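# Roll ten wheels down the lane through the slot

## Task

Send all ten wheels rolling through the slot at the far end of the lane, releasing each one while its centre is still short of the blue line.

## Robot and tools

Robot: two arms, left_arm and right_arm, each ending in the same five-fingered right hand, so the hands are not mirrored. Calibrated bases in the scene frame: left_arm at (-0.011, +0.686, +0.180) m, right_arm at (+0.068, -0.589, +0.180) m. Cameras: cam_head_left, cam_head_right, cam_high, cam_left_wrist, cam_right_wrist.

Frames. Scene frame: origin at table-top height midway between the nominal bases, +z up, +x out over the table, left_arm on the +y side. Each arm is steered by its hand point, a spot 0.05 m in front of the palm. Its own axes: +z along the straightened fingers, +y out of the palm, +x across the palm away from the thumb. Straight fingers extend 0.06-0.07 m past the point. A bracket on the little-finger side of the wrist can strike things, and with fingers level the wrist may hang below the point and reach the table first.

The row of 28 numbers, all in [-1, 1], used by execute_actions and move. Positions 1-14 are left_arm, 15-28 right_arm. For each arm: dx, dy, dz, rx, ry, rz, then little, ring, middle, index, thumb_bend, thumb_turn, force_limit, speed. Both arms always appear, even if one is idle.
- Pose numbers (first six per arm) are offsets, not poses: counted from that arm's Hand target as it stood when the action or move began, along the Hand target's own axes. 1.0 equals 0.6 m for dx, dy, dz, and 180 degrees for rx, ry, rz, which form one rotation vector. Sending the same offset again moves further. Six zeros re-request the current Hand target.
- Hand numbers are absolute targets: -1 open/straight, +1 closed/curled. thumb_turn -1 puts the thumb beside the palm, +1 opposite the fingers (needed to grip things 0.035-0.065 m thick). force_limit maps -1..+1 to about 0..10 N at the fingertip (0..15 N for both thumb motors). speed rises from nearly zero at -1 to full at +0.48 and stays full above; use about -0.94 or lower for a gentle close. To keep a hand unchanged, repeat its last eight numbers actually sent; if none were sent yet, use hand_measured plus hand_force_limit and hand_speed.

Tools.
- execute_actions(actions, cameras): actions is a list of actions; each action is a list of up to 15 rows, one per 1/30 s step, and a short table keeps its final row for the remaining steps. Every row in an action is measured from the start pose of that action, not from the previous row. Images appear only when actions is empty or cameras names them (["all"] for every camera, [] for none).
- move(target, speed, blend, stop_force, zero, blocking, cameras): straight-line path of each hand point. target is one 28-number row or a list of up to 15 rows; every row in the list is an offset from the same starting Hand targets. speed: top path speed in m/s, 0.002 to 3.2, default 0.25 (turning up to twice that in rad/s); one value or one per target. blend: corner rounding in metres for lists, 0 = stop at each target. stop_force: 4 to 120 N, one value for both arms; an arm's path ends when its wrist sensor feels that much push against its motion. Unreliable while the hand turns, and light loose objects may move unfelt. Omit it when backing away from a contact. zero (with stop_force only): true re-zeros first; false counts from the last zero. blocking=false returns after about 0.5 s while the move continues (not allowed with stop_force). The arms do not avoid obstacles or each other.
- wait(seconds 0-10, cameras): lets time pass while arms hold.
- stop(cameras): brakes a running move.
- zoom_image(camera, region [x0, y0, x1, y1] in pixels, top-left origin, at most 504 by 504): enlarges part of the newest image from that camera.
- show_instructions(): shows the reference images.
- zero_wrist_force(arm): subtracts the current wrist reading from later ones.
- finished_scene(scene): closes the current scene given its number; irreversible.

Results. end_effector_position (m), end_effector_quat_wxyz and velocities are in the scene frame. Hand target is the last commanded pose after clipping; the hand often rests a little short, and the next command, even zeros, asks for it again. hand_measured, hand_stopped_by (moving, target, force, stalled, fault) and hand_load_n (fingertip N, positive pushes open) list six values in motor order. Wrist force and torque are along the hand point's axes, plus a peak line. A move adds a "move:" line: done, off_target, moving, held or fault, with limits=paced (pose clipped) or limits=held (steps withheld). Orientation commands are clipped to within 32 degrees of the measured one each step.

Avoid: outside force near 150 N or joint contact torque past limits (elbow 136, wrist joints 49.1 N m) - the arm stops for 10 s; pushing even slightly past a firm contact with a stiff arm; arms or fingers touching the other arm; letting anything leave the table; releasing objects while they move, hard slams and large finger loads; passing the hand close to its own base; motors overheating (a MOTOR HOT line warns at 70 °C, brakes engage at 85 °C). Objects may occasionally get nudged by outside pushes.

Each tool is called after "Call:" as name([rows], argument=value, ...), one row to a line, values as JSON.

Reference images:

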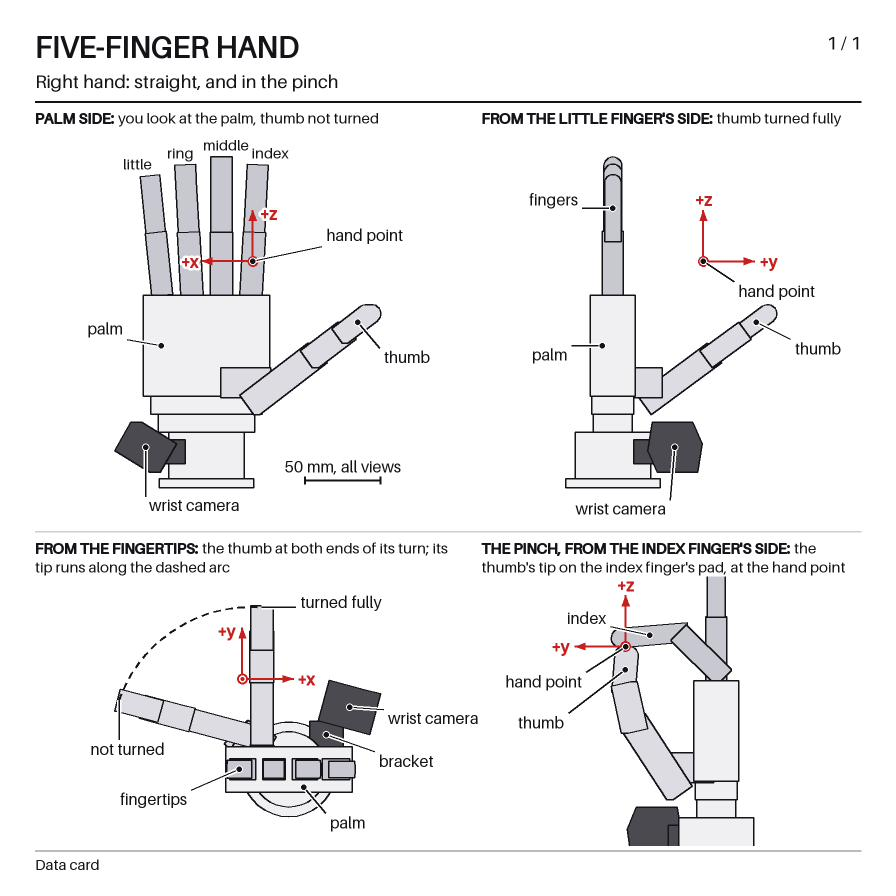

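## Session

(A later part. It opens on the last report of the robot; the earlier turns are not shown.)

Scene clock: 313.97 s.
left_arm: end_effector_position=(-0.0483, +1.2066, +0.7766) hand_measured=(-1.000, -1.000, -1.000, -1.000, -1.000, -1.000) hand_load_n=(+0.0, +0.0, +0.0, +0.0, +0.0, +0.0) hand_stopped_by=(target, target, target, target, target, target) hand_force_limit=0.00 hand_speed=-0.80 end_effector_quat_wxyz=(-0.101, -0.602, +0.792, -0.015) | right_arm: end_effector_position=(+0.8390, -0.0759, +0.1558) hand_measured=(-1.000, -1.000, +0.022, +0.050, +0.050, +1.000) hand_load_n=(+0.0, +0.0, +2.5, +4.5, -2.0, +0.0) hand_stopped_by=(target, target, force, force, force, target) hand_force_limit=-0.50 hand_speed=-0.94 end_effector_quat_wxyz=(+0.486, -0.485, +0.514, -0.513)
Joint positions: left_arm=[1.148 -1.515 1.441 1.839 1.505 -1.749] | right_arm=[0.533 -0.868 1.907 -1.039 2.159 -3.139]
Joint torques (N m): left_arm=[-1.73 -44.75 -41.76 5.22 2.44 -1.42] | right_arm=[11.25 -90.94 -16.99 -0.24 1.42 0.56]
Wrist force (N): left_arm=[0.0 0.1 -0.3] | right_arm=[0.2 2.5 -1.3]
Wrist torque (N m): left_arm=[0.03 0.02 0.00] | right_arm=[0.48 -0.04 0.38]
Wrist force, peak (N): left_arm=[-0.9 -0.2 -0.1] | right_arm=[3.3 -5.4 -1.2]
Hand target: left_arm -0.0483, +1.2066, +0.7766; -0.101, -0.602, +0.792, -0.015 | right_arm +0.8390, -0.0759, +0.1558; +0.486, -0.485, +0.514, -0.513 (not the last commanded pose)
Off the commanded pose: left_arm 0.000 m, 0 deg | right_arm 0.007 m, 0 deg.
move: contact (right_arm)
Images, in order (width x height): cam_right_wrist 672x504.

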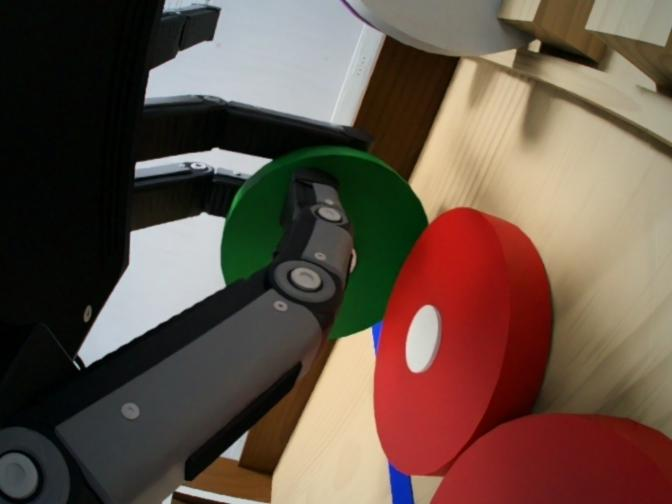

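Call:
move(target=[0,0,0,0,0,0,-1,-1,-1,-1,-1,-1,0,-0.8,0,0,0,0,0,0,-1,-1,-0.12,-0.12,-0.2,1,-0.5,-0.85], speed=0.05, cameras=["cam_right_wrist"])

Scene clock: 316.17 s.
left_arm: end_effector_position=(-0.0483, +1.2066, +0.7766) hand_measured=(-1.000, -1.000, -1.000, -1.000, -1.000, -1.000) hand_load_n=(+0.0, +0.0, +0.0, +0.5, +0.0, +0.0) hand_stopped_by=(target, target, target, target, target, target) hand_force_limit=0.00 hand_speed=-0.80 end_effector_quat_wxyz=(-0.101, -0.602, +0.792, -0.015) | right_arm: end_effector_position=(+0.8390, -0.0759, +0.1558) hand_measured=(-1.000, -1.000, -0.120, -0.120, -0.200, +1.000) hand_load_n=(+0.0, +0.0, +0.0, +0.0, +0.0, +0.0) hand_stopped_by=(target, target, target, target, target, target) hand_force_limit=-0.50 hand_speed=-0.85 end_effector_quat_wxyz=(+0.486, -0.485, +0.514, -0.513)
Joint positions: left_arm=[1.148 -1.515 1.441 1.839 1.505 -1.749] | right_arm=[0.533 -0.868 1.907 -1.039 2.159 -3.139]
Joint torques (N m): left_arm=[0.08 -45.82 -42.75 5.24 2.29 -1.44] | right_arm=[13.5 -88.75 -18.6 -1.19 -1.71 0.01]
Wrist force (N): left_arm=[0.1 0.2 -0.3] | right_arm=[0.6 2.4 -0.9]
Wrist torque (N m): left_arm=[0.04 0.00 0.01] | right_arm=[0.44 -0.09 0.40]
Wrist force, peak (N): left_arm=[0.0 0.9 0.1] | right_arm=[0.1 2.6 -1.4]
Hand target: left_arm -0.0483, +1.2066, +0.7766; -0.101, -0.602, +0.792, -0.015 | right_arm +0.8390, -0.0759, +0.1558; +0.486, -0.485, +0.514, -0.513
Off the commanded pose: left_arm 0.000 m, 0 deg | right_arm 0.000 m, 0 deg.
move: done
Images, in order (width x height): cam_right_wrist 672x504.

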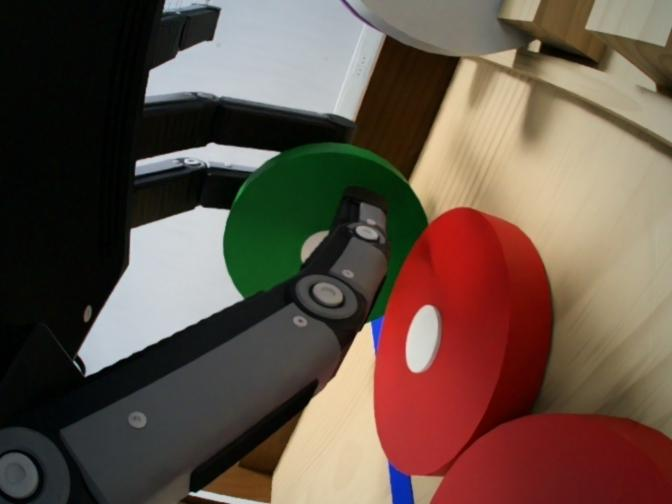

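Call:
wait(seconds=0.1, cameras=["cam_high", "cam_head_left"])

Call:
zoom_image(camera="cam_high", region=[400, 250, 490, 320])

Call:
zoom_image(camera="cam_head_left", region=[440, 140, 600, 240])

Scene clock: 317.10 s.
left_arm: end_effector_position=(-0.0483, +1.2066, +0.7766) hand_measured=(-1.000, -1.000, -1.000, -1.000, -1.000, -1.000) hand_load_n=(+0.0, +0.0, +0.5, +0.0, +0.0, +0.0) hand_stopped_by=(target, target, target, target, target, target) hand_force_limit=0.00 hand_speed=-0.80 end_effector_quat_wxyz=(-0.101, -0.602, +0.792, -0.015) | right_arm: end_effector_position=(+0.8390, -0.0759, +0.1558) hand_measured=(-1.000, -1.000, -0.120, -0.120, -0.200, +1.000) hand_load_n=(+0.0, +0.0, +0.0, +0.0, +0.0, +0.0) hand_stopped_by=(target, target, target, target, target, target) hand_force_limit=-0.50 hand_speed=-0.85 end_effector_quat_wxyz=(+0.486, -0.485, +0.514, -0.513)
Joint positions: left_arm=[1.148 -1.515 1.441 1.839 1.505 -1.749] | right_arm=[0.533 -0.868 1.907 -1.039 2.159 -3.139]
Joint torques (N m): left_arm=[-2.06 -46.71 -43.41 5.37 2.3 -1.84] | right_arm=[10.87 -86.91 -17.04 -1.17 -1.99 0.79]
Wrist force (N): left_arm=[0.0 0.1 -0.2] | right_arm=[0.5 2.2 -1.2]
Wrist torque (N m): left_arm=[0.03 0.01 0.00] | right_arm=[0.42 -0.07 0.39]
Wrist force, peak (N): left_arm=[-0.3 0.8 -0.1] | right_arm=[0.2 2.7 -1.5]
Hand target: left_arm -0.0483, +1.2066, +0.7766; -0.101, -0.602, +0.792, -0.015 | right_arm +0.8390, -0.0759, +0.1558; +0.486, -0.485, +0.514, -0.513
Off the commanded pose: left_arm 0.000 m, 0 deg | right_arm 0.000 m, 0 deg.
wait: 0.10 s; at rest from the start
Images, in order (width x height): cam_head_left 896x504, cam_high 896x504.

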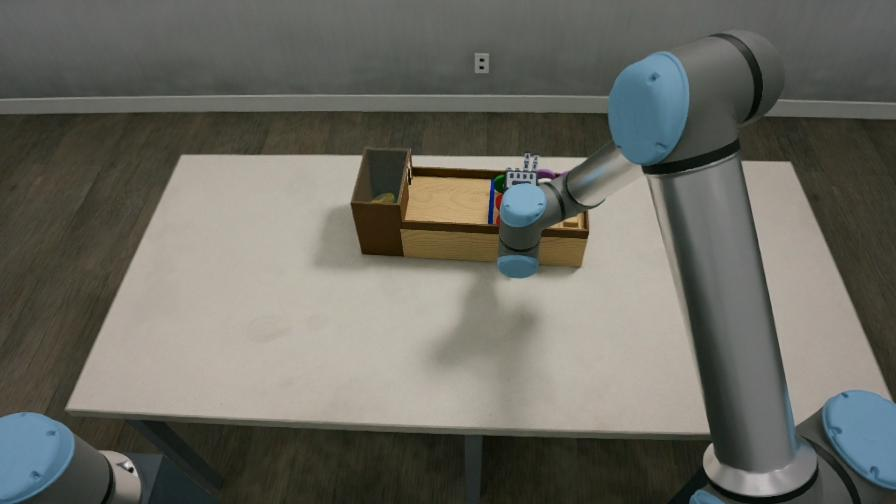

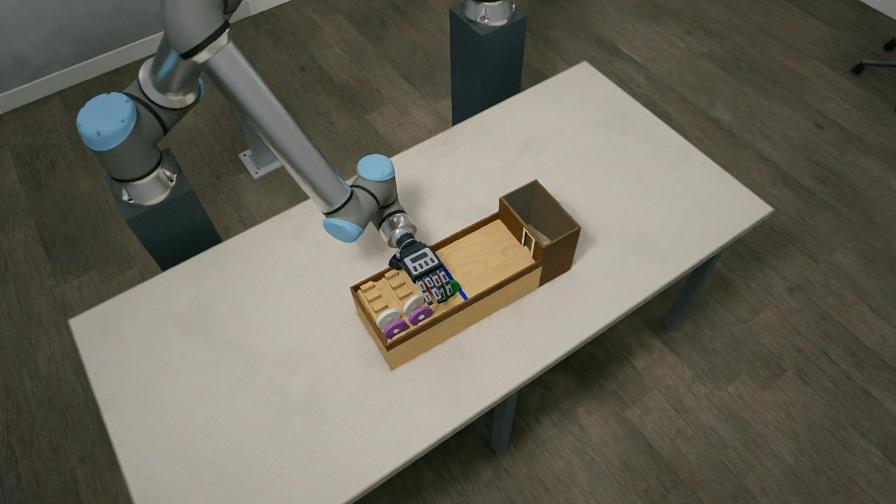

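Scaled by 5.600.

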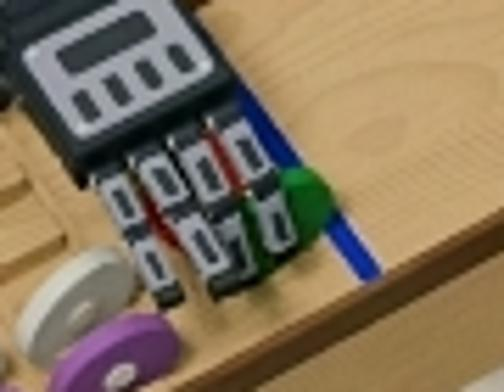

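Scaled by 3.150.

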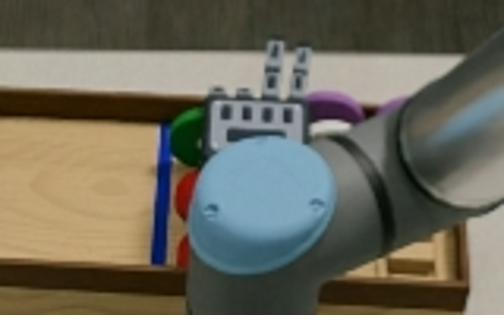

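Call:
move([
  [0,0,0,0,0,0,-1,-1,-1,-1,-1,-1,0,-0.8,0,-0.09,0,0,0,0,-1,-1,-0.12,-0.12,-0.2,1,-0.5,-0.85],
  [0,0,0,0,0,0,-1,-1,-1,-1,-1,-1,0,-0.8,0.0663,-0.09,-0.0221,0,-0.018,0,-1,-1,-1,0,0.5,1,-0.4,0.3],
], speed=[0.2, 0.3], cameras=["cam_right_wrist", "cam_high"])

Call:
zoom_image(camera="cam_right_wrist", region=[330, 200, 560, 400])

Scene clock: 319.77 s.
left_arm: end_effector_position=(-0.0483, +1.2066, +0.7766) hand_measured=(-1.000, -1.000, -1.000, -1.000, -1.000, -1.000) hand_load_n=(+0.0, +0.0, +0.0, +0.0, +0.0, +0.0) hand_stopped_by=(target, target, target, target, target, target) hand_force_limit=0.00 hand_speed=-0.80 end_effector_quat_wxyz=(-0.101, -0.602, +0.792, -0.015) | right_arm: end_effector_position=(+0.8234, -0.1150, +0.2097) hand_measured=(-1.000, -1.000, -1.000, +0.000, +0.500, +1.000) hand_load_n=(+0.0, +0.0, +0.0, +0.0, +0.0, +0.0) hand_stopped_by=(target, target, target, target, target, target) hand_force_limit=-0.40 hand_speed=0.30 end_effector_quat_wxyz=(+0.501, -0.499, +0.501, -0.500)
Joint positions: left_arm=[1.148 -1.515 1.441 1.839 1.505 -1.749] | right_arm=[0.471 -0.995 2.008 -1.013 2.041 -3.139]
Joint torques (N m): left_arm=[0.36 -46.83 -43.29 5.2 2.48 -1.61] | right_arm=[-9.44 -82.19 -17.8 -3.68 -3.4 -2.68]
Wrist force (N): left_arm=[-0.1 0.5 -0.2] | right_arm=[0.8 2.3 -1.1]
Wrist torque (N m): left_arm=[0.08 0.03 0.01] | right_arm=[0.42 -0.12 0.40]
Wrist force, peak (N): left_arm=[0.0 0.7 -0.6] | right_arm=[0.5 3.6 -0.9]
Hand target: left_arm -0.0483, +1.2066, +0.7766; -0.101, -0.602, +0.792, -0.015 | right_arm +0.8234, -0.1150, +0.2097; +0.501, -0.499, +0.501, -0.500
Off the commanded pose: left_arm 0.000 m, 0 deg | right_arm 0.000 m, 0 deg.
move: done
Images, in order (width x height): cam_high 896x504, cam_right_wrist 672x504.

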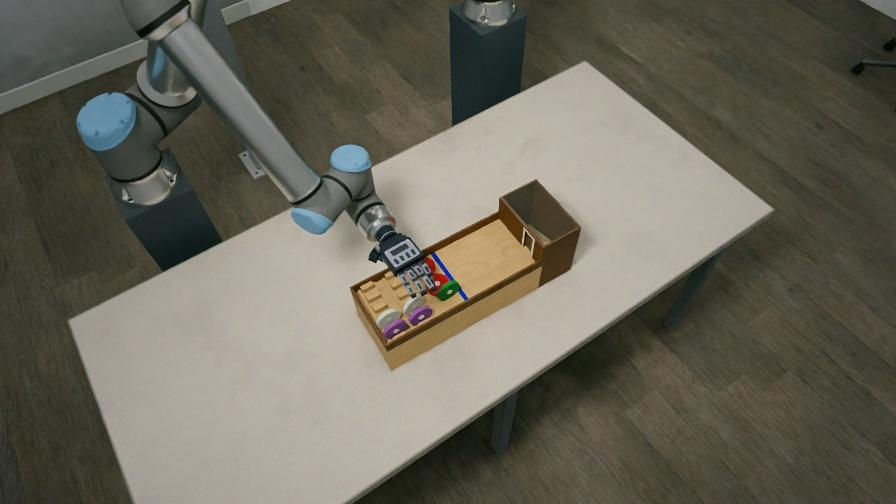

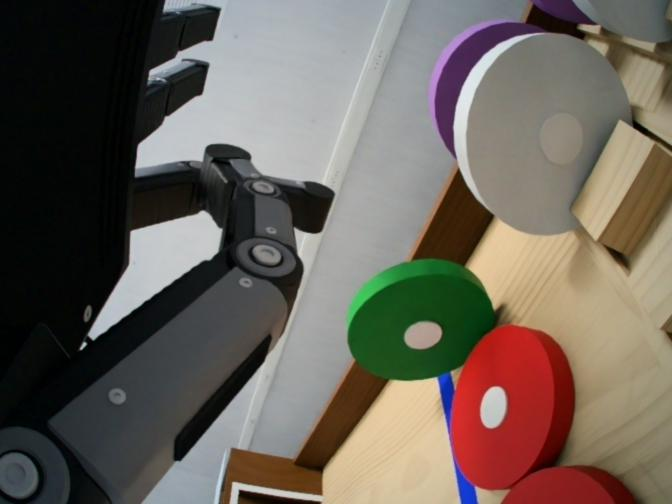

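Scaled by 2.191 from the camera's 672x504 image, which has a finer 960x720 frame.

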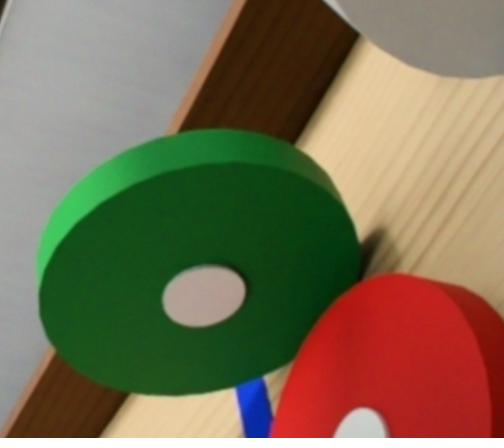

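Call:
move(target=[0,0,0,0,0,0,-1,-1,-1,-1,-1,-1,0,-0.8,0,0.0962,0,0,0,0,-1,-1,-1,0,0.5,1,-0.4,0.3], speed=0.15, cameras=["cam_right_wrist"])

Call:
execute_actions([
  [[0,0,0,0,0,0,-1,-1,-1,-1,-1,-1,0,-0.8,-0.00055,0,0,0,0,0,-1,-1,-1,0,0.5,1,-0.4,0.3],[0,0,0,0,0,0,-1,-1,-1,-1,-1,-1,0,-0.8,-0.0022,0,0,0,0,0,-1,-1,-1,0,0.5,1,-0.4,0.3],[0,0,0,0,0,0,-1,-1,-1,-1,-1,-1,0,-0.8,-0.005,0,0,0,0,0,-1,-1,-1,0,0.5,1,-0.4,0.3],[0,0,0,0,0,0,-1,-1,-1,-1,-1,-1,0,-0.8,-0.0089,0,0,0,0,0,-1,-1,-1,0,0.5,1,-0.4,0.3],[0,0,0,0,0,0,-1,-1,-1,-1,-1,-1,0,-0.8,-0.0148,0,0,0,0,0,-1,-1,-1,0,0.5,1,-0.4,0.3],[0,0,0,0,0,0,-1,-1,-1,-1,-1,-1,0,-0.8,-0.02475,0,0,0,0,0,-1,-1,-1,0,0.5,1,-0.4,0.3],[0,0,0,0,0,0,-1,-1,-1,-1,-1,-1,0,-0.8,-0.0387,0,0,0,0,0,-1,-1,-1,0,0.5,1,-0.4,0.3],[0,0,0,0,0,0,-1,-1,-1,-1,-1,-1,0,-0.8,-0.0567,0,0,0,0,0,-1,-1,-1,0,0.5,1,-0.4,0.3],[0,0,0,0,0,0,-1,-1,-1,-1,-1,-1,0,-0.8,-0.0747,0,0,0,0,0,-1,-1,-1,0,0.5,1,-0.4,0.3],[0,0,0,0,0,0,-1,-1,-1,-1,-1,-1,0,-0.8,-0.08865,0,0,0,0,0,-1,-1,-1,0,0.5,1,-0.4,0.3],[0,0,0,0,0,0,-1,-1,-1,-1,-1,-1,0,-0.8,-0.0985,0,0,0,0,0,-1,-1,-1,0,0.5,1,-0.4,0.3],[0,0,0,0,0,0,-1,-1,-1,-1,-1,-1,0,-0.8,-0.1043,0,0,0,0,0,-1,-1,-1,0,0.5,1,-0.4,0.3],[0,0,0,0,0,0,-1,-1,-1,-1,-1,-1,0,-0.8,-0.106,0,0,0,0,0,-1,-1,-1,0,0.5,1,-0.4,0.3],[0,0,0,0,0,0,-1,-1,-1,-1,-1,-1,0,-0.8,-0.106,0,0,0,0,0,-1,-1,-1,0,0.5,1,-0.4,0.3],[0,0,0,0,0,0,-1,-1,-1,-1,-1,-1,0,-0.8,-0.106,0,0,0,0,0,-1,-1,-1,0,0.5,1,-0.4,0.3]],
], cameras=["cam_high", "cam_right_wrist", "cam_head_left"])

Call:
wait(seconds=0.7, cameras=["cam_high", "cam_head_left", "cam_right_wrist"])

Scene clock: 322.30 s.
left_arm: end_effector_position=(-0.0483, +1.2066, +0.7766) hand_measured=(-1.000, -1.000, -1.000, -1.000, -1.000, -1.000) hand_load_n=(+0.0, +0.0, +0.0, +0.0, +0.0, +0.0) hand_stopped_by=(target, target, target, target, target, target) hand_force_limit=0.00 hand_speed=-0.80 end_effector_quat_wxyz=(-0.101, -0.602, +0.792, -0.015) | right_arm: end_effector_position=(+0.8235, -0.1149, +0.1521) hand_measured=(-1.000, -1.000, -1.000, +0.000, +0.500, +1.000) hand_load_n=(+0.0, +0.0, +0.0, +0.0, +0.0, +0.0) hand_stopped_by=(target, target, target, target, target, target) hand_force_limit=-0.40 hand_speed=0.30 end_effector_quat_wxyz=(+0.501, -0.499, +0.501, -0.500)
Joint positions: left_arm=[1.148 -1.515 1.441 1.839 1.505 -1.749] | right_arm=[0.471 -0.904 2.007 -1.104 2.041 -3.139]
Joint torques (N m): left_arm=[-2.97 -44.32 -43.56 4.95 2.62 -1.43] | right_arm=[14.61 -59.95 -26.98 -4.26 3.14 -2.48]
Wrist force (N): left_arm=[-0.4 0.3 -0.3] | right_arm=[0.7 2.2 -1.1]
Wrist torque (N m): left_arm=[0.05 0.08 -0.02] | right_arm=[0.40 -0.11 0.37]
Wrist force, peak (N): left_arm=[-0.8 0.3 -0.4] | right_arm=[0.9 3.2 -1.3]
Hand target: left_arm -0.0483, +1.2066, +0.7766; -0.101, -0.602, +0.792, -0.015 | right_arm +0.8235, -0.1149, +0.1520; +0.501, -0.499, +0.501, -0.500
Off the commanded pose: left_arm 0.000 m, 0 deg | right_arm 0.000 m, 0 deg.
move: done
Images, in order (width x height): cam_right_wrist 672x504.

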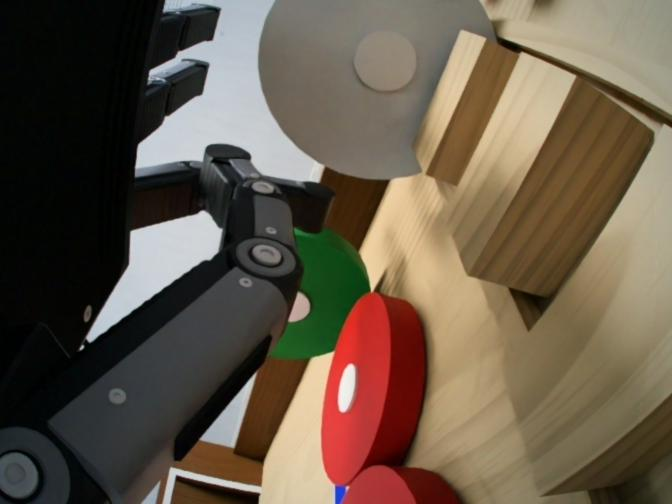

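Scene clock: 323.20 s.
left_arm: end_effector_position=(-0.0483, +1.2066, +0.7766) hand_measured=(-1.000, -1.000, -1.000, -1.000, -1.000, -1.000) hand_load_n=(+0.5, +0.5, +0.0, +0.0, +0.0, +0.0) hand_stopped_by=(target, target, target, target, target, target) hand_force_limit=0.00 hand_speed=-0.80 end_effector_quat_wxyz=(-0.101, -0.602, +0.792, -0.015) | right_arm: end_effector_position=(+0.8232, -0.0515, +0.1523) hand_measured=(-1.000, -1.000, -1.000, +0.000, +0.500, +1.000) hand_load_n=(-0.5, +0.0, +0.0, +0.0, +0.5, +0.0) hand_stopped_by=(target, target, target, target, target, target) hand_force_limit=-0.40 hand_speed=0.30 end_effector_quat_wxyz=(+0.501, -0.499, +0.500, -0.499)
Joint positions: left_arm=[1.148 -1.515 1.441 1.839 1.505 -1.749] | right_arm=[0.555 -0.866 1.915 -1.05 2.125 -3.14]
Joint torques (N m): left_arm=[-1.85 -45.5 -43.32 5.31 2.58 -1.63] | right_arm=[10.91 -68.19 -28.77 -0.63 3.87 0.38]
Wrist force (N): left_arm=[0.2 0.5 0.1] | right_arm=[0.5 2.5 -1.3]
Wrist torque (N m): left_arm=[0.06 -0.03 0.03] | right_arm=[0.47 -0.06 0.50]
Wrist force, peak (N): left_arm=[0.0 0.9 0.2] | right_arm=[2.1 2.4 -1.2]
Hand target: left_arm -0.0483, +1.2066, +0.7766; -0.101, -0.602, +0.792, -0.015 | right_arm +0.8235, -0.0513, +0.1522; +0.501, -0.499, +0.501, -0.500
Off the commanded pose: left_arm 0.000 m, 0 deg | right_arm 0.000 m, 0 deg.
Step readings (end_effector_position of left_arm | right_arm):
0: (-0.0483, +1.2066, +0.7766) | (+0.8235, -0.1149, +0.1521)
1: (-0.0483, +1.2066, +0.7766) | (+0.8235, -0.1149, +0.1521)
2: (-0.0483, +1.2066, +0.7766) | (+0.8235, -0.1148, +0.1521)
4: (-0.0483, +1.2066, +0.7766) | (+0.8235, -0.1140, +0.1521)
8: (-0.0483, +1.2066, +0.7766) | (+0.8233, -0.1050, +0.1520)
15: (-0.0483, +1.2066, +0.7766) | (+0.8225, -0.0606, +0.1524)
Images, in order (width x height): cam_head_left 896x504, cam_high 896x504, cam_right_wrist 672x504.

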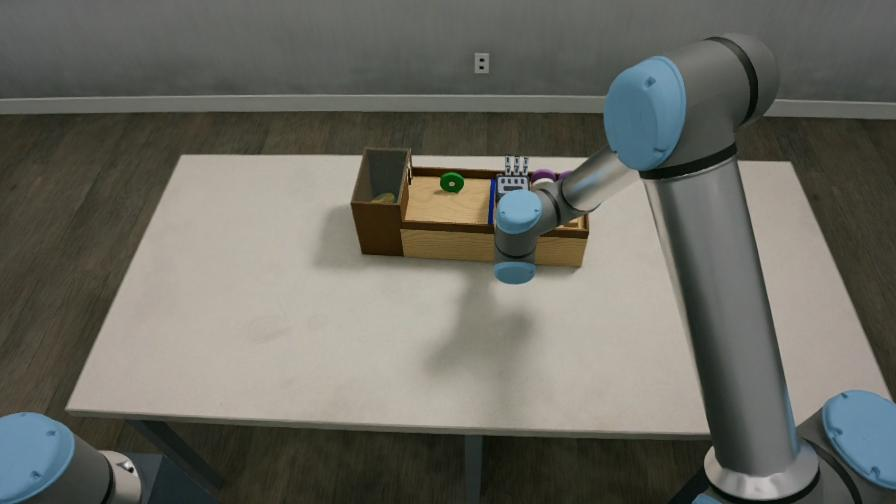

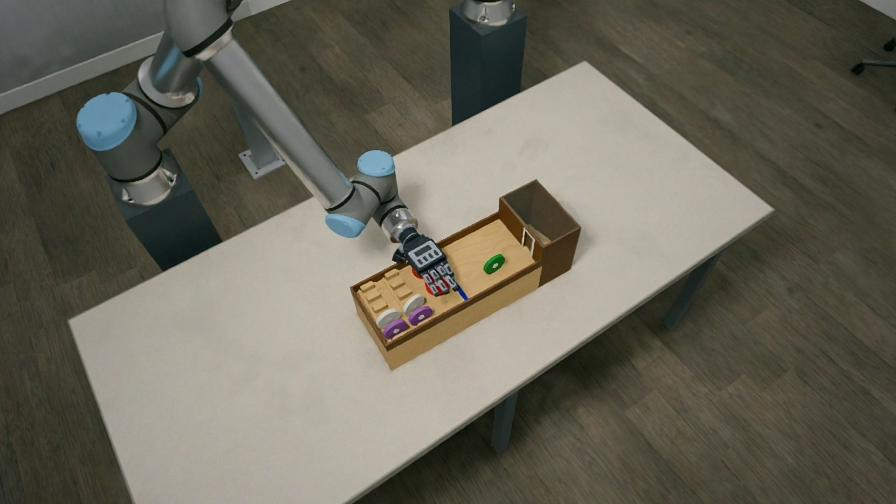

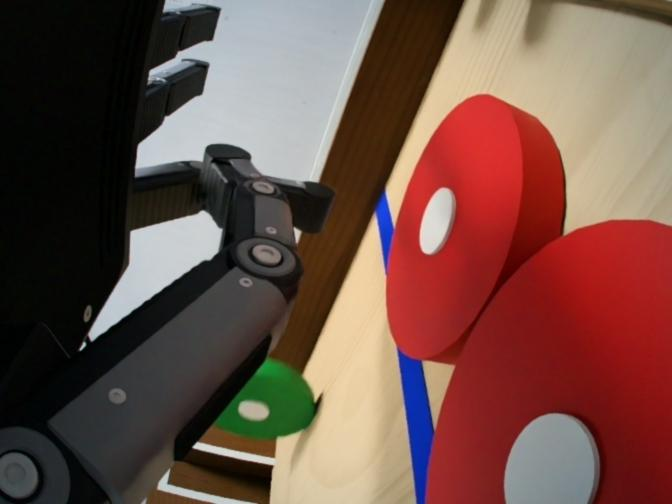

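Scene clock: 323.90 s.
left_arm: end_effector_position=(-0.0483, +1.2066, +0.7766) hand_measured=(-1.000, -1.000, -1.000, -1.000, -1.000, -1.000) hand_load_n=(+0.0, +0.0, +0.0, +0.0, +0.0, +0.0) hand_stopped_by=(target, target, target, target, target, target) hand_force_limit=0.00 hand_speed=-0.80 end_effector_quat_wxyz=(-0.101, -0.602, +0.792, -0.015) | right_arm: end_effector_position=(+0.8232, -0.0514, +0.1523) hand_measured=(-1.000, -1.000, -1.000, +0.000, +0.500, +1.000) hand_load_n=(+0.0, +0.0, +0.0, -0.5, +0.0, +0.0) hand_stopped_by=(target, target, target, target, target, target) hand_force_limit=-0.40 hand_speed=0.30 end_effector_quat_wxyz=(+0.501, -0.499, +0.500, -0.499)
Joint positions: left_arm=[1.148 -1.515 1.441 1.839 1.505 -1.749] | right_arm=[0.555 -0.866 1.915 -1.049 2.125 -3.14]
Joint torques (N m): left_arm=[-0.11 -45.94 -42.99 5.4 2.76 -1.89] | right_arm=[12.67 -69.26 -31.62 0.32 3.71 1.13]
Wrist force (N): left_arm=[0.0 0.3 -0.3] | right_arm=[0.7 2.2 -1.1]
Wrist torque (N m): left_arm=[0.06 0.02 0.01] | right_arm=[0.41 -0.09 0.50]
Wrist force, peak (N): left_arm=[-0.3 -0.1 -0.9] | right_arm=[0.6 2.5 -1.3]
Hand target: left_arm -0.0483, +1.2066, +0.7766; -0.101, -0.602, +0.792, -0.015 | right_arm +0.8235, -0.0513, +0.1522; +0.501, -0.499, +0.501, -0.500
Off the commanded pose: left_arm 0.000 m, 0 deg | right_arm 0.000 m, 0 deg.
wait: 0.70 s; at rest by 0.17 s
Images, in order (width x height): cam_head_left 896x504, cam_high 896x504, cam_right_wrist 672x504.

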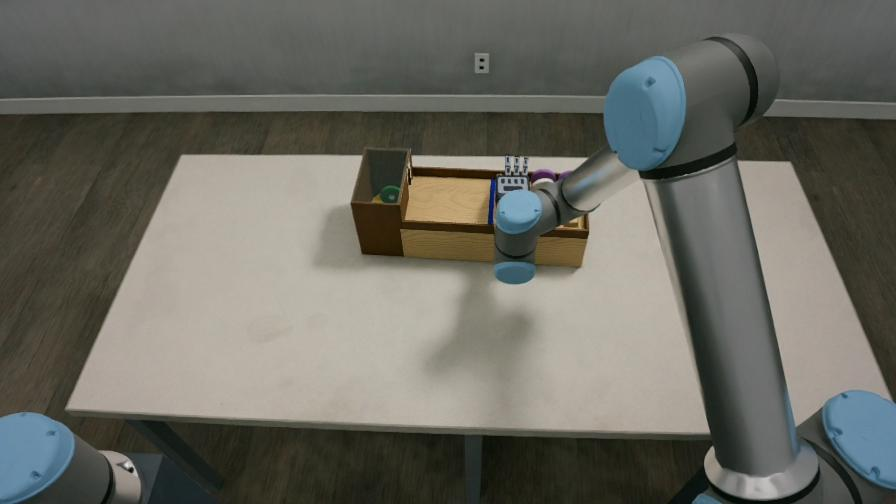

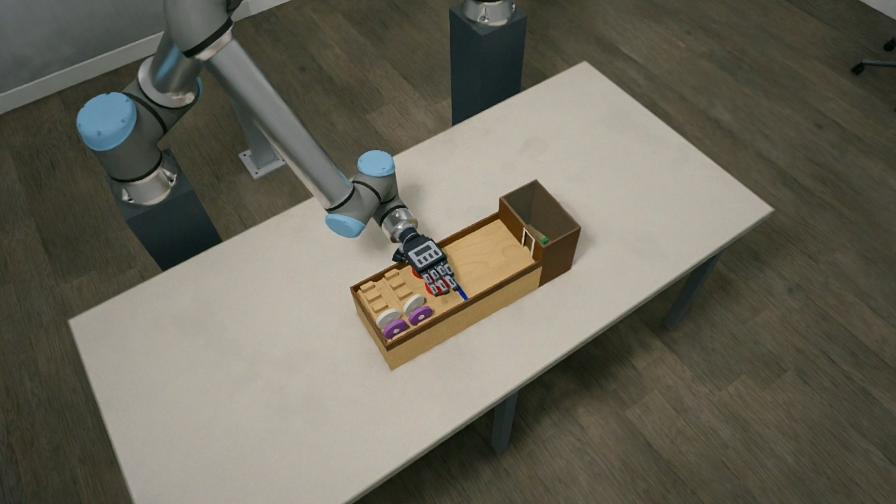

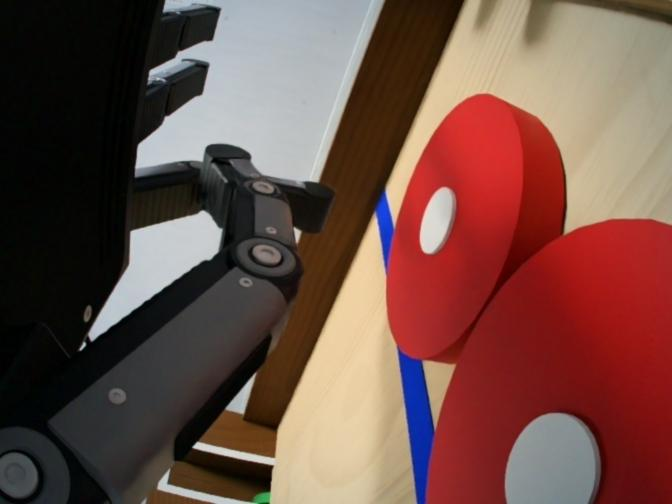

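Call:
move([
  [0,0,0,0,0,0,-1,-1,-1,-1,-1,-1,0,-0.8,0,-0.113,0,0,0,0,-1,-1,-1,0,0.5,1,-0.4,0.3],
  [0,0,0,0,0,0,-1,-1,-1,-1,-1,-1,0,-0.8,0.1812,-0.113,0.0048,0,0,0,-1,-1,-0.08,-0.08,-0.17,1,-0.4,0],
], speed=0.3, blend=[0.02, 0], cameras=["cam_right_wrist"])

Call:
move([
  [0,0,0,0,0,0,-1,-1,-1,-1,-1,-1,0,-0.8,0,0.05,0,0,0,0,-1,-1,-0.08,-0.08,-0.17,1,-0.4,0],
  [0,0,0,0,0,0,-1,-1,-1,-1,-1,-1,0,-0.8,0,0.105,0,0,0,0,-1,-1,-0.08,-0.08,-0.17,1,-0.4,0],
], speed=[0.15, 0.03], stop_force=5)

Call:
move(target=[0,0,0,0,0,0,-1,-1,-1,-1,-1,-1,0,-0.8,0,0,0,0,0,0,-1,-1,0.35,0.35,0.3,1,-0.4,-0.93], speed=0.05, cameras=["cam_right_wrist"])

Call:
move(target=[0,0,0,0,0,0,-1,-1,-1,-1,-1,-1,0,-0.8,0,-0.07,0,0,0,0,-1,-1,0.35,0.35,0.3,1,-0.4,-0.93], speed=0.15, cameras=["cam_right_wrist"])

Scene clock: 327.73 s.
left_arm: end_effector_position=(-0.0483, +1.2066, +0.7766) hand_measured=(-1.000, -1.000, -1.000, -1.000, -1.000, -1.000) hand_load_n=(+0.0, +0.0, +0.0, +0.0, +0.0, +0.0) hand_stopped_by=(target, target, target, target, target, target) hand_force_limit=0.00 hand_speed=-0.80 end_effector_quat_wxyz=(-0.101, -0.602, +0.792, -0.015) | right_arm: end_effector_position=(+0.8263, -0.1602, +0.2197) hand_measured=(-1.000, -1.000, -0.080, -0.080, -0.170, +1.000) hand_load_n=(+0.0, +0.0, +0.0, +0.0, +0.0, +0.0) hand_stopped_by=(target, target, target, target, target, target) hand_force_limit=-0.40 hand_speed=0.00 end_effector_quat_wxyz=(+0.501, -0.499, +0.501, -0.500)
Joint positions: left_arm=[1.148 -1.515 1.441 1.839 1.505 -1.749] | right_arm=[0.403 -1.037 2.063 -1.026 1.973 -3.139]
Joint torques (N m): left_arm=[-1.33 -45.21 -43.31 5.36 2.7 -1.48] | right_arm=[-10.64 -79.37 -17.86 -3.27 -3.1 -2.54]
Wrist force (N): left_arm=[0.2 0.2 -0.2] | right_arm=[0.8 2.0 -1.3]
Wrist torque (N m): left_arm=[0.05 -0.02 0.02] | right_arm=[0.39 -0.11 0.26]
Wrist force, peak (N): left_arm=[0.3 0.7 -0.5] | right_arm=[0.8 4.4 -0.7]
Hand target: left_arm -0.0483, +1.2066, +0.7766; -0.101, -0.602, +0.792, -0.015 | right_arm +0.8263, -0.1602, +0.2197; +0.501, -0.499, +0.501, -0.500
Off the commanded pose: left_arm 0.000 m, 0 deg | right_arm 0.000 m, 0 deg.
move: done
Images, in order (width x height): cam_right_wrist 672x504.

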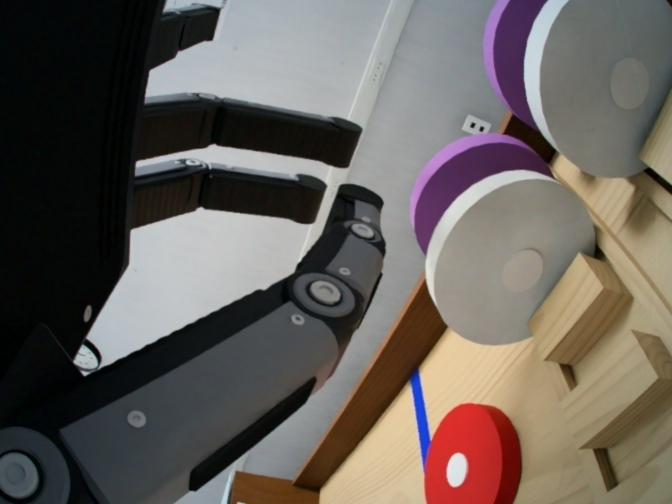

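Scene clock: 330.03 s.
left_arm: end_effector_position=(-0.0483, +1.2066, +0.7766) hand_measured=(-1.000, -1.000, -1.000, -1.000, -1.000, -1.000) hand_load_n=(+0.0, +0.0, +0.0, +0.0, +0.0, +0.0) hand_stopped_by=(target, target, target, target, target, target) hand_force_limit=0.00 hand_speed=-0.80 end_effector_quat_wxyz=(-0.101, -0.602, +0.792, -0.015) | right_arm: end_effector_position=(+0.8263, -0.1600, +0.1567) hand_measured=(-1.000, -1.000, -0.080, -0.080, -0.170, +1.000) hand_load_n=(+0.0, +0.0, +0.0, +0.0, +0.0, +0.0) hand_stopped_by=(target, target, target, target, target, target) hand_force_limit=-0.40 hand_speed=0.00 end_effector_quat_wxyz=(+0.501, -0.499, +0.501, -0.500)
Joint positions: left_arm=[1.148 -1.515 1.441 1.839 1.505 -1.749] | right_arm=[0.403 -0.934 2.064 -1.13 1.973 -3.139]
Joint torques (N m): left_arm=[-1.36 -44.9 -43.35 5.24 2.68 -1.51] | right_arm=[13.21 -60.44 -26.45 -4.31 3.85 -2.84]
Wrist force (N): left_arm=[-0.1 0.3 -0.4] | right_arm=[0.4 2.4 -1.2]
Wrist torque (N m): left_arm=[0.07 0.04 0.01] | right_arm=[0.45 -0.05 0.24]
Wrist force, peak (N): left_arm=[0.2 0.7 -0.5] | right_arm=[0.7 3.2 -1.3]
Hand target: left_arm -0.0483, +1.2066, +0.7766; -0.101, -0.602, +0.792, -0.015 | right_arm +0.8263, -0.1600, +0.1567; +0.501, -0.499, +0.501, -0.500
Off the commanded pose: left_arm 0.000 m, 0 deg | right_arm 0.000 m, 0 deg.
move: done

Scene clock: 331.07 s.
left_arm: end_effector_position=(-0.0483, +1.2066, +0.7766) hand_measured=(-1.000, -1.000, -1.000, -1.000, -1.000, -1.000) hand_load_n=(+0.0, +0.0, +0.0, +0.0, +0.0, +0.0) hand_stopped_by=(target, target, target, target, target, target) hand_force_limit=0.00 hand_speed=-0.80 end_effector_quat_wxyz=(-0.101, -0.602, +0.792, -0.015) | right_arm: end_effector_position=(+0.8263, -0.1600, +0.1567) hand_measured=(-1.000, -1.000, +0.062, +0.068, -0.096, +1.000) hand_load_n=(+0.0, +0.0, +3.0, +5.5, +4.5, -0.5) hand_stopped_by=(target, target, force, force, force, target) hand_force_limit=-0.40 hand_speed=-0.93 end_effector_quat_wxyz=(+0.501, -0.499, +0.501, -0.500)
Joint positions: left_arm=[1.148 -1.515 1.441 1.839 1.505 -1.749] | right_arm=[0.403 -0.934 2.064 -1.13 1.973 -3.139]
Joint torques (N m): left_arm=[-1.24 -46.08 -44.04 5.33 2.58 -1.47] | right_arm=[12.2 -58.91 -25.66 -3.87 3.78 -2.93]
Wrist force (N): left_arm=[-0.2 0.3 -0.2] | right_arm=[0.4 1.5 -0.8]
Wrist torque (N m): left_arm=[0.06 0.04 0.01] | right_arm=[0.46 -0.08 0.25]
Wrist force, peak (N): left_arm=[0.2 0.8 -0.2] | right_arm=[0.4 2.4 -1.3]
Hand target: left_arm -0.0483, +1.2066, +0.7766; -0.101, -0.602, +0.792, -0.015 | right_arm +0.8263, -0.1600, +0.1567; +0.501, -0.499, +0.501, -0.500
Off the commanded pose: left_arm 0.000 m, 0 deg | right_arm 0.000 m, 0 deg.
move: done
Images, in order (width x height): cam_right_wrist 672x504.

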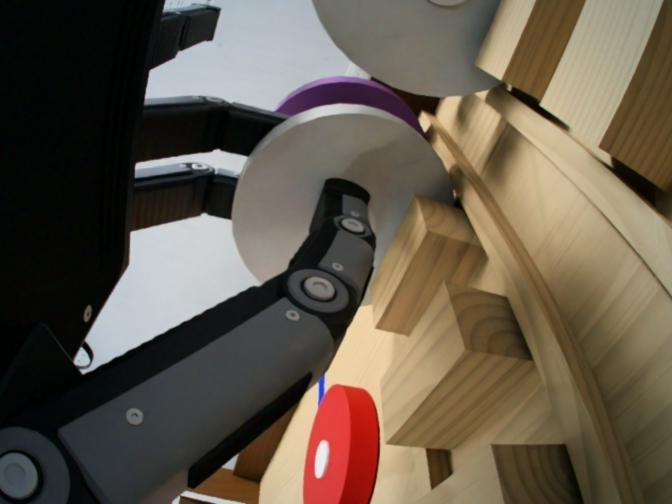

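Scene clock: 331.97 s.
left_arm: end_effector_position=(-0.0483, +1.2066, +0.7766) hand_measured=(-1.000, -1.000, -1.000, -1.000, -1.000, -1.000) hand_load_n=(+0.0, +0.0, +0.0, +0.0, +0.0, +0.0) hand_stopped_by=(target, target, target, target, target, target) hand_force_limit=0.00 hand_speed=-0.80 end_effector_quat_wxyz=(-0.101, -0.602, +0.792, -0.015) | right_arm: end_effector_position=(+0.8263, -0.1601, +0.1986) hand_measured=(-1.000, -1.000, +0.062, +0.068, -0.096, +1.000) hand_load_n=(+0.0, +0.0, +3.0, +5.0, +5.0, -0.5) hand_stopped_by=(target, target, force, force, force, target) hand_force_limit=-0.40 hand_speed=-0.93 end_effector_quat_wxyz=(+0.501, -0.499, +0.501, -0.500)
Joint positions: left_arm=[1.148 -1.515 1.441 1.839 1.505 -1.749] | right_arm=[0.403 -1.003 2.065 -1.062 1.973 -3.139]
Joint torques (N m): left_arm=[-3.29 -45.51 -42.94 5.5 2.79 -1.61] | right_arm=[-7.91 -80.43 -27.68 -0.17 -1.77 0.87]
Wrist force (N): left_arm=[0.5 0.3 -0.2] | right_arm=[0.5 2.8 -1.2]
Wrist torque (N m): left_arm=[0.03 -0.05 0.04] | right_arm=[0.46 -0.06 0.31]
Wrist force, peak (N): left_arm=[0.6 0.6 -0.3] | right_arm=[0.5 3.5 -1.3]
Hand target: left_arm -0.0483, +1.2066, +0.7766; -0.101, -0.602, +0.792, -0.015 | right_arm +0.8263, -0.1601, +0.1987; +0.501, -0.499, +0.501, -0.500
Off the commanded pose: left_arm 0.000 m, 0 deg | right_arm 0.000 m, 0 deg.
move: done
Images, in order (width x height): cam_right_wrist 672x504.

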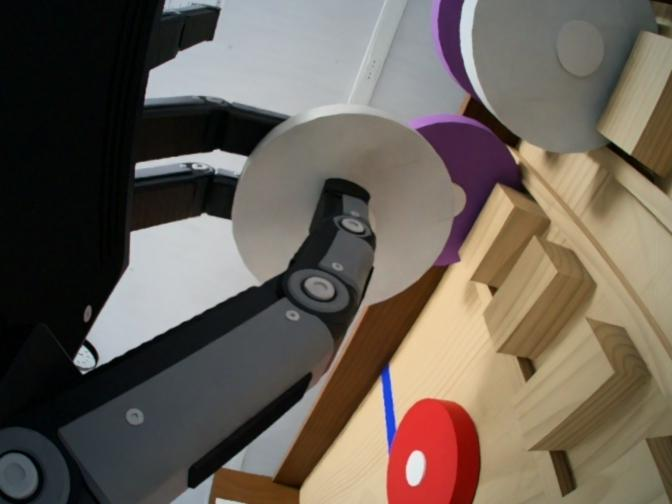

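Call:
move([
  [0,0,0,0,0,0,-1,-1,-1,-1,-1,-1,0,-0.8,-0.1635,0,0,0,0,0,-1,-1,0.35,0.35,0.3,1,-0.4,-0.93],
  [0,0,0,0,0,0,-1,-1,-1,-1,-1,-1,0,-0.8,-0.1635,0,0.0253,0,0,0,-1,-1,0.35,0.35,0.3,1,-0.4,-0.93],
], speed=0.25, blend=[0.01, 0])

Call:
move([
  [0,0,0,0,0,0,-1,-1,-1,-1,-1,-1,0,-0.8,0,0.061,0,0,0,0,-1,-1,0.35,0.35,0.3,1,-0.4,-0.93],
  [0,0,0,0,0,0,-1,-1,-1,-1,-1,-1,0,-0.8,0,0.0778,0,0,0,0,-1,-1,0.35,0.35,0.3,1,-0.4,-0.93],
], speed=[0.12, 0.012], stop_force=4, cameras=["cam_right_wrist"])

Call:
move(target=[0,0,0,0,0,0,-1,-1,-1,-1,-1,-1,0,-0.8,0,0,0,0,0,0,-1,-1,-0.08,-0.08,-0.22,1,-0.4,-0.85], speed=0.05, cameras=["cam_right_wrist"])

Call:
move([
  [0,0,0,0,0,0,-1,-1,-1,-1,-1,-1,0,-0.8,0,-0.092,0,0,0,0,-1,-1,-0.08,-0.08,-0.22,1,-0.4,-0.85],
  [0,0,0,0,0,0,-1,-1,-1,-1,-1,-1,0,-0.8,0.0885,-0.092,-0.03,0,0,0,-1,-1,-1,0,0.5,1,-0.4,0.3],
], speed=[0.3, 0.3], cameras=["cam_right_wrist", "cam_high"])

Call:
zoom_image(camera="cam_right_wrist", region=[330, 200, 560, 400])

Scene clock: 334.10 s.
left_arm: end_effector_position=(-0.0483, +1.2066, +0.7766) hand_measured=(-1.000, -1.000, -1.000, -1.000, -1.000, -1.000) hand_load_n=(+0.0, +0.0, +0.0, +0.0, +0.0, +0.0) hand_stopped_by=(target, target, target, target, target, target) hand_force_limit=0.00 hand_speed=-0.80 end_effector_quat_wxyz=(-0.101, -0.602, +0.792, -0.015) | right_arm: end_effector_position=(+0.8414, -0.0621, +0.1989) hand_measured=(-1.000, -1.000, +0.062, +0.068, -0.096, +1.000) hand_load_n=(+0.0, -0.5, +3.0, +5.0, +4.5, -0.5) hand_stopped_by=(target, target, force, force, force, target) hand_force_limit=-0.40 hand_speed=-0.93 end_effector_quat_wxyz=(+0.501, -0.499, +0.501, -0.500)
Joint positions: left_arm=[1.148 -1.515 1.441 1.839 1.505 -1.749] | right_arm=[0.528 -0.93 1.904 -0.975 2.098 -3.139]
Joint torques (N m): left_arm=[-1.86 -44.42 -43.88 5.37 2.86 -1.48] | right_arm=[11.78 -63.71 -31.46 -0.12 3.84 1.45]
Wrist force (N): left_arm=[-0.1 0.7 -0.1] | right_arm=[0.6 2.4 -0.9]
Wrist torque (N m): left_arm=[0.11 0.01 0.02] | right_arm=[0.38 -0.08 0.37]
Wrist force, peak (N): left_arm=[0.3 0.0 -1.2] | right_arm=[2.3 2.6 -0.8]
Hand target: left_arm -0.0483, +1.2066, +0.7766; -0.101, -0.602, +0.792, -0.015 | right_arm +0.8415, -0.0620, +0.1989; +0.501, -0.499, +0.501, -0.500
Off the commanded pose: left_arm 0.000 m, 0 deg | right_arm 0.000 m, 0 deg.
move: done; blend cut to 0.0076 m at target 1

Scene clock: 336.00 s.
left_arm: end_effector_position=(-0.0483, +1.2066, +0.7766) hand_measured=(-1.000, -1.000, -1.000, -1.000, -1.000, -1.000) hand_load_n=(+0.0, +0.0, +0.0, +0.0, +0.0, +0.0) hand_stopped_by=(target, target, target, target, target, target) hand_force_limit=0.00 hand_speed=-0.80 end_effector_quat_wxyz=(-0.101, -0.602, +0.792, -0.015) | right_arm: end_effector_position=(+0.8415, -0.0619, +0.1569) hand_measured=(-1.000, -1.000, +0.062, +0.068, -0.094, +1.000) hand_load_n=(-0.5, +0.0, +3.5, +5.0, +3.0, -1.0) hand_stopped_by=(target, target, force, force, force, target) hand_force_limit=-0.40 hand_speed=-0.93 end_effector_quat_wxyz=(+0.501, -0.499, +0.501, -0.500)
Joint positions: left_arm=[1.148 -1.515 1.441 1.839 1.505 -1.749] | right_arm=[0.528 -0.868 1.903 -1.036 2.098 -3.139]
Joint torques (N m): left_arm=[-0.15 -46.19 -43.91 5.36 2.84 -1.56] | right_arm=[10.65 -89.06 -16.91 -0.21 3.09 -1.51]
Wrist force (N): left_arm=[0.1 0.5 -0.2] | right_arm=[0.4 2.7 -1.0]
Wrist torque (N m): left_arm=[0.07 0.00 0.02] | right_arm=[0.43 -0.06 0.28]
Wrist force, peak (N): left_arm=[-0.7 0.6 0.1] | right_arm=[0.9 -4.6 -2.2]
Hand target: left_arm -0.0483, +1.2066, +0.7766; -0.101, -0.602, +0.792, -0.015 | right_arm +0.8415, -0.0619, +0.1569; +0.501, -0.499, +0.501, -0.500 (not the last commanded pose)
Off the commanded pose: left_arm 0.000 m, 0 deg | right_arm 0.005 m, 0 deg.
move: contact (right_arm); path passed 1 of 2 targets
Images, in order (width x height): cam_right_wrist 672x504.

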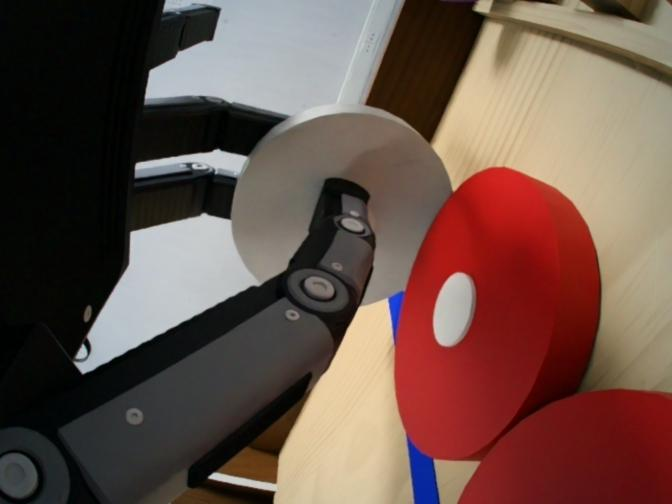

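Scene clock: 336.83 s.
left_arm: end_effector_position=(-0.0483, +1.2066, +0.7766) hand_measured=(-1.000, -1.000, -1.000, -1.000, -1.000, -1.000) hand_load_n=(+0.0, +0.0, +0.5, +0.0, +0.0, +0.5) hand_stopped_by=(target, target, target, target, target, target) hand_force_limit=0.00 hand_speed=-0.80 end_effector_quat_wxyz=(-0.101, -0.602, +0.792, -0.015) | right_arm: end_effector_position=(+0.8415, -0.0619, +0.1569) hand_measured=(-1.000, -1.000, -0.080, -0.080, -0.220, +1.000) hand_load_n=(-0.5, +0.0, +0.0, +0.0, +0.0, +0.0) hand_stopped_by=(target, target, target, target, target, target) hand_force_limit=-0.40 hand_speed=-0.85 end_effector_quat_wxyz=(+0.501, -0.499, +0.501, -0.500)
Joint positions: left_arm=[1.148 -1.515 1.441 1.839 1.505 -1.749] | right_arm=[0.528 -0.868 1.903 -1.036 2.098 -3.139]
Joint torques (N m): left_arm=[-1.8 -45.15 -43.65 5.42 2.54 -1.33] | right_arm=[8.05 -91.79 -16.66 -0.24 2.14 -0.89]
Wrist force (N): left_arm=[0.2 0.1 -0.2] | right_arm=[0.4 2.3 -1.2]
Wrist torque (N m): left_arm=[0.01 -0.02 0.02] | right_arm=[0.43 -0.05 0.27]
Wrist force, peak (N): left_arm=[-0.4 0.2 -0.6] | right_arm=[0.2 2.8 -1.3]
Hand target: left_arm -0.0483, +1.2066, +0.7766; -0.101, -0.602, +0.792, -0.015 | right_arm +0.8415, -0.0619, +0.1569; +0.501, -0.499, +0.501, -0.500
Off the commanded pose: left_arm 0.000 m, 0 deg | right_arm 0.000 m, 0 deg.
move: done
Images, in order (width x height): cam_right_wrist 672x504.

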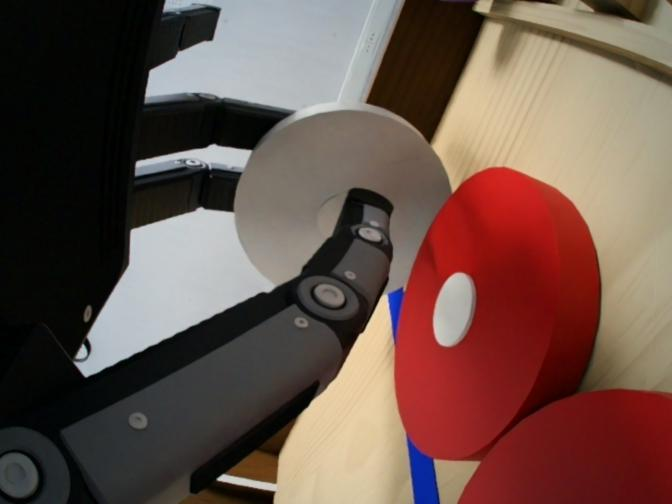

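Scene clock: 339.10 s.
left_arm: end_effector_position=(-0.0483, +1.2066, +0.7766) hand_measured=(-1.000, -1.000, -1.000, -1.000, -1.000, -1.000) hand_load_n=(+0.0, +0.0, +0.0, +0.0, +0.0, +0.0) hand_stopped_by=(target, target, target, target, target, target) hand_force_limit=0.00 hand_speed=-0.80 end_effector_quat_wxyz=(-0.101, -0.602, +0.792, -0.015) | right_arm: end_effector_position=(+0.8235, -0.1151, +0.2120) hand_measured=(-1.000, -1.000, -1.000, +0.000, +0.500, +1.000) hand_load_n=(+0.0, +0.0, +0.0, +0.0, +0.0, +0.5) hand_stopped_by=(target, target, target, target, target, target) hand_force_limit=-0.40 hand_speed=0.30 end_effector_quat_wxyz=(+0.501, -0.499, +0.501, -0.500)
Joint positions: left_arm=[1.148 -1.515 1.441 1.839 1.505 -1.749] | right_arm=[0.471 -0.998 2.007 -1.01 2.041 -3.139]
Joint torques (N m): left_arm=[-2.33 -47.24 -43.02 5.33 2.95 -1.65] | right_arm=[-5.71 -79.84 -18.86 -3.64 -3.48 -2.87]
Wrist force (N): left_arm=[-0.1 -0.1 0.0] | right_arm=[0.2 2.4 -1.2]
Wrist torque (N m): left_arm=[-0.03 0.03 -0.01] | right_arm=[0.43 -0.03 0.25]
Wrist force, peak (N): left_arm=[-0.6 0.7 -0.2] | right_arm=[0.1 3.2 -1.5]
Hand target: left_arm -0.0483, +1.2066, +0.7766; -0.101, -0.602, +0.792, -0.015 | right_arm +0.8235, -0.1151, +0.2120; +0.501, -0.499, +0.501, -0.500
Off the commanded pose: left_arm 0.000 m, 0 deg | right_arm 0.000 m, 0 deg.
move: done
Images, in order (width x height): cam_high 896x504, cam_right_wrist 672x504.

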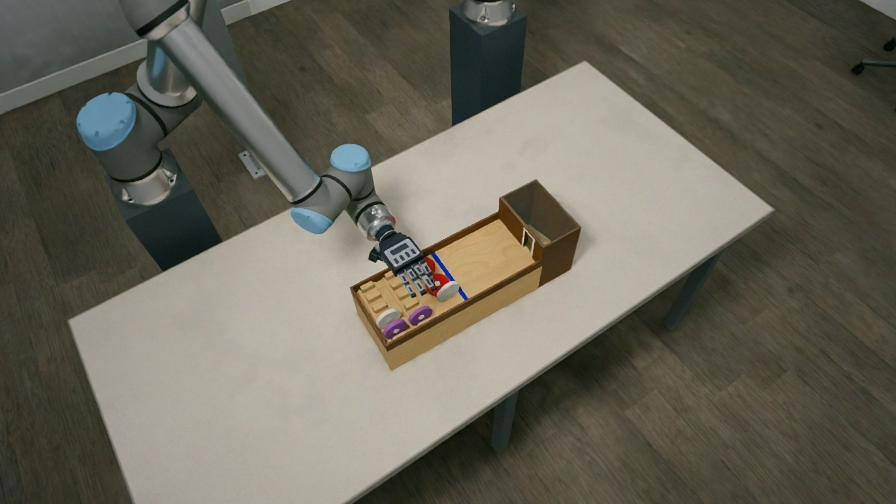

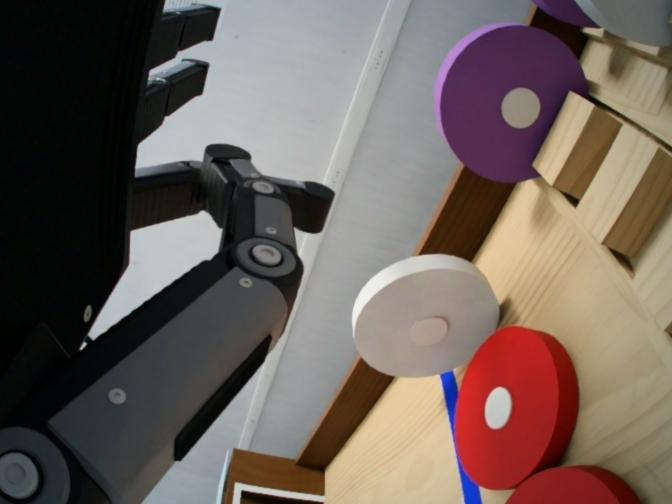

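Scaled by 2.191 from the camera's 672x504 image, which has a finer 960x720 frame.

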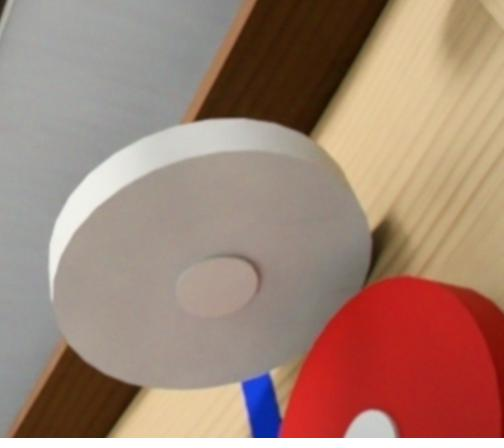

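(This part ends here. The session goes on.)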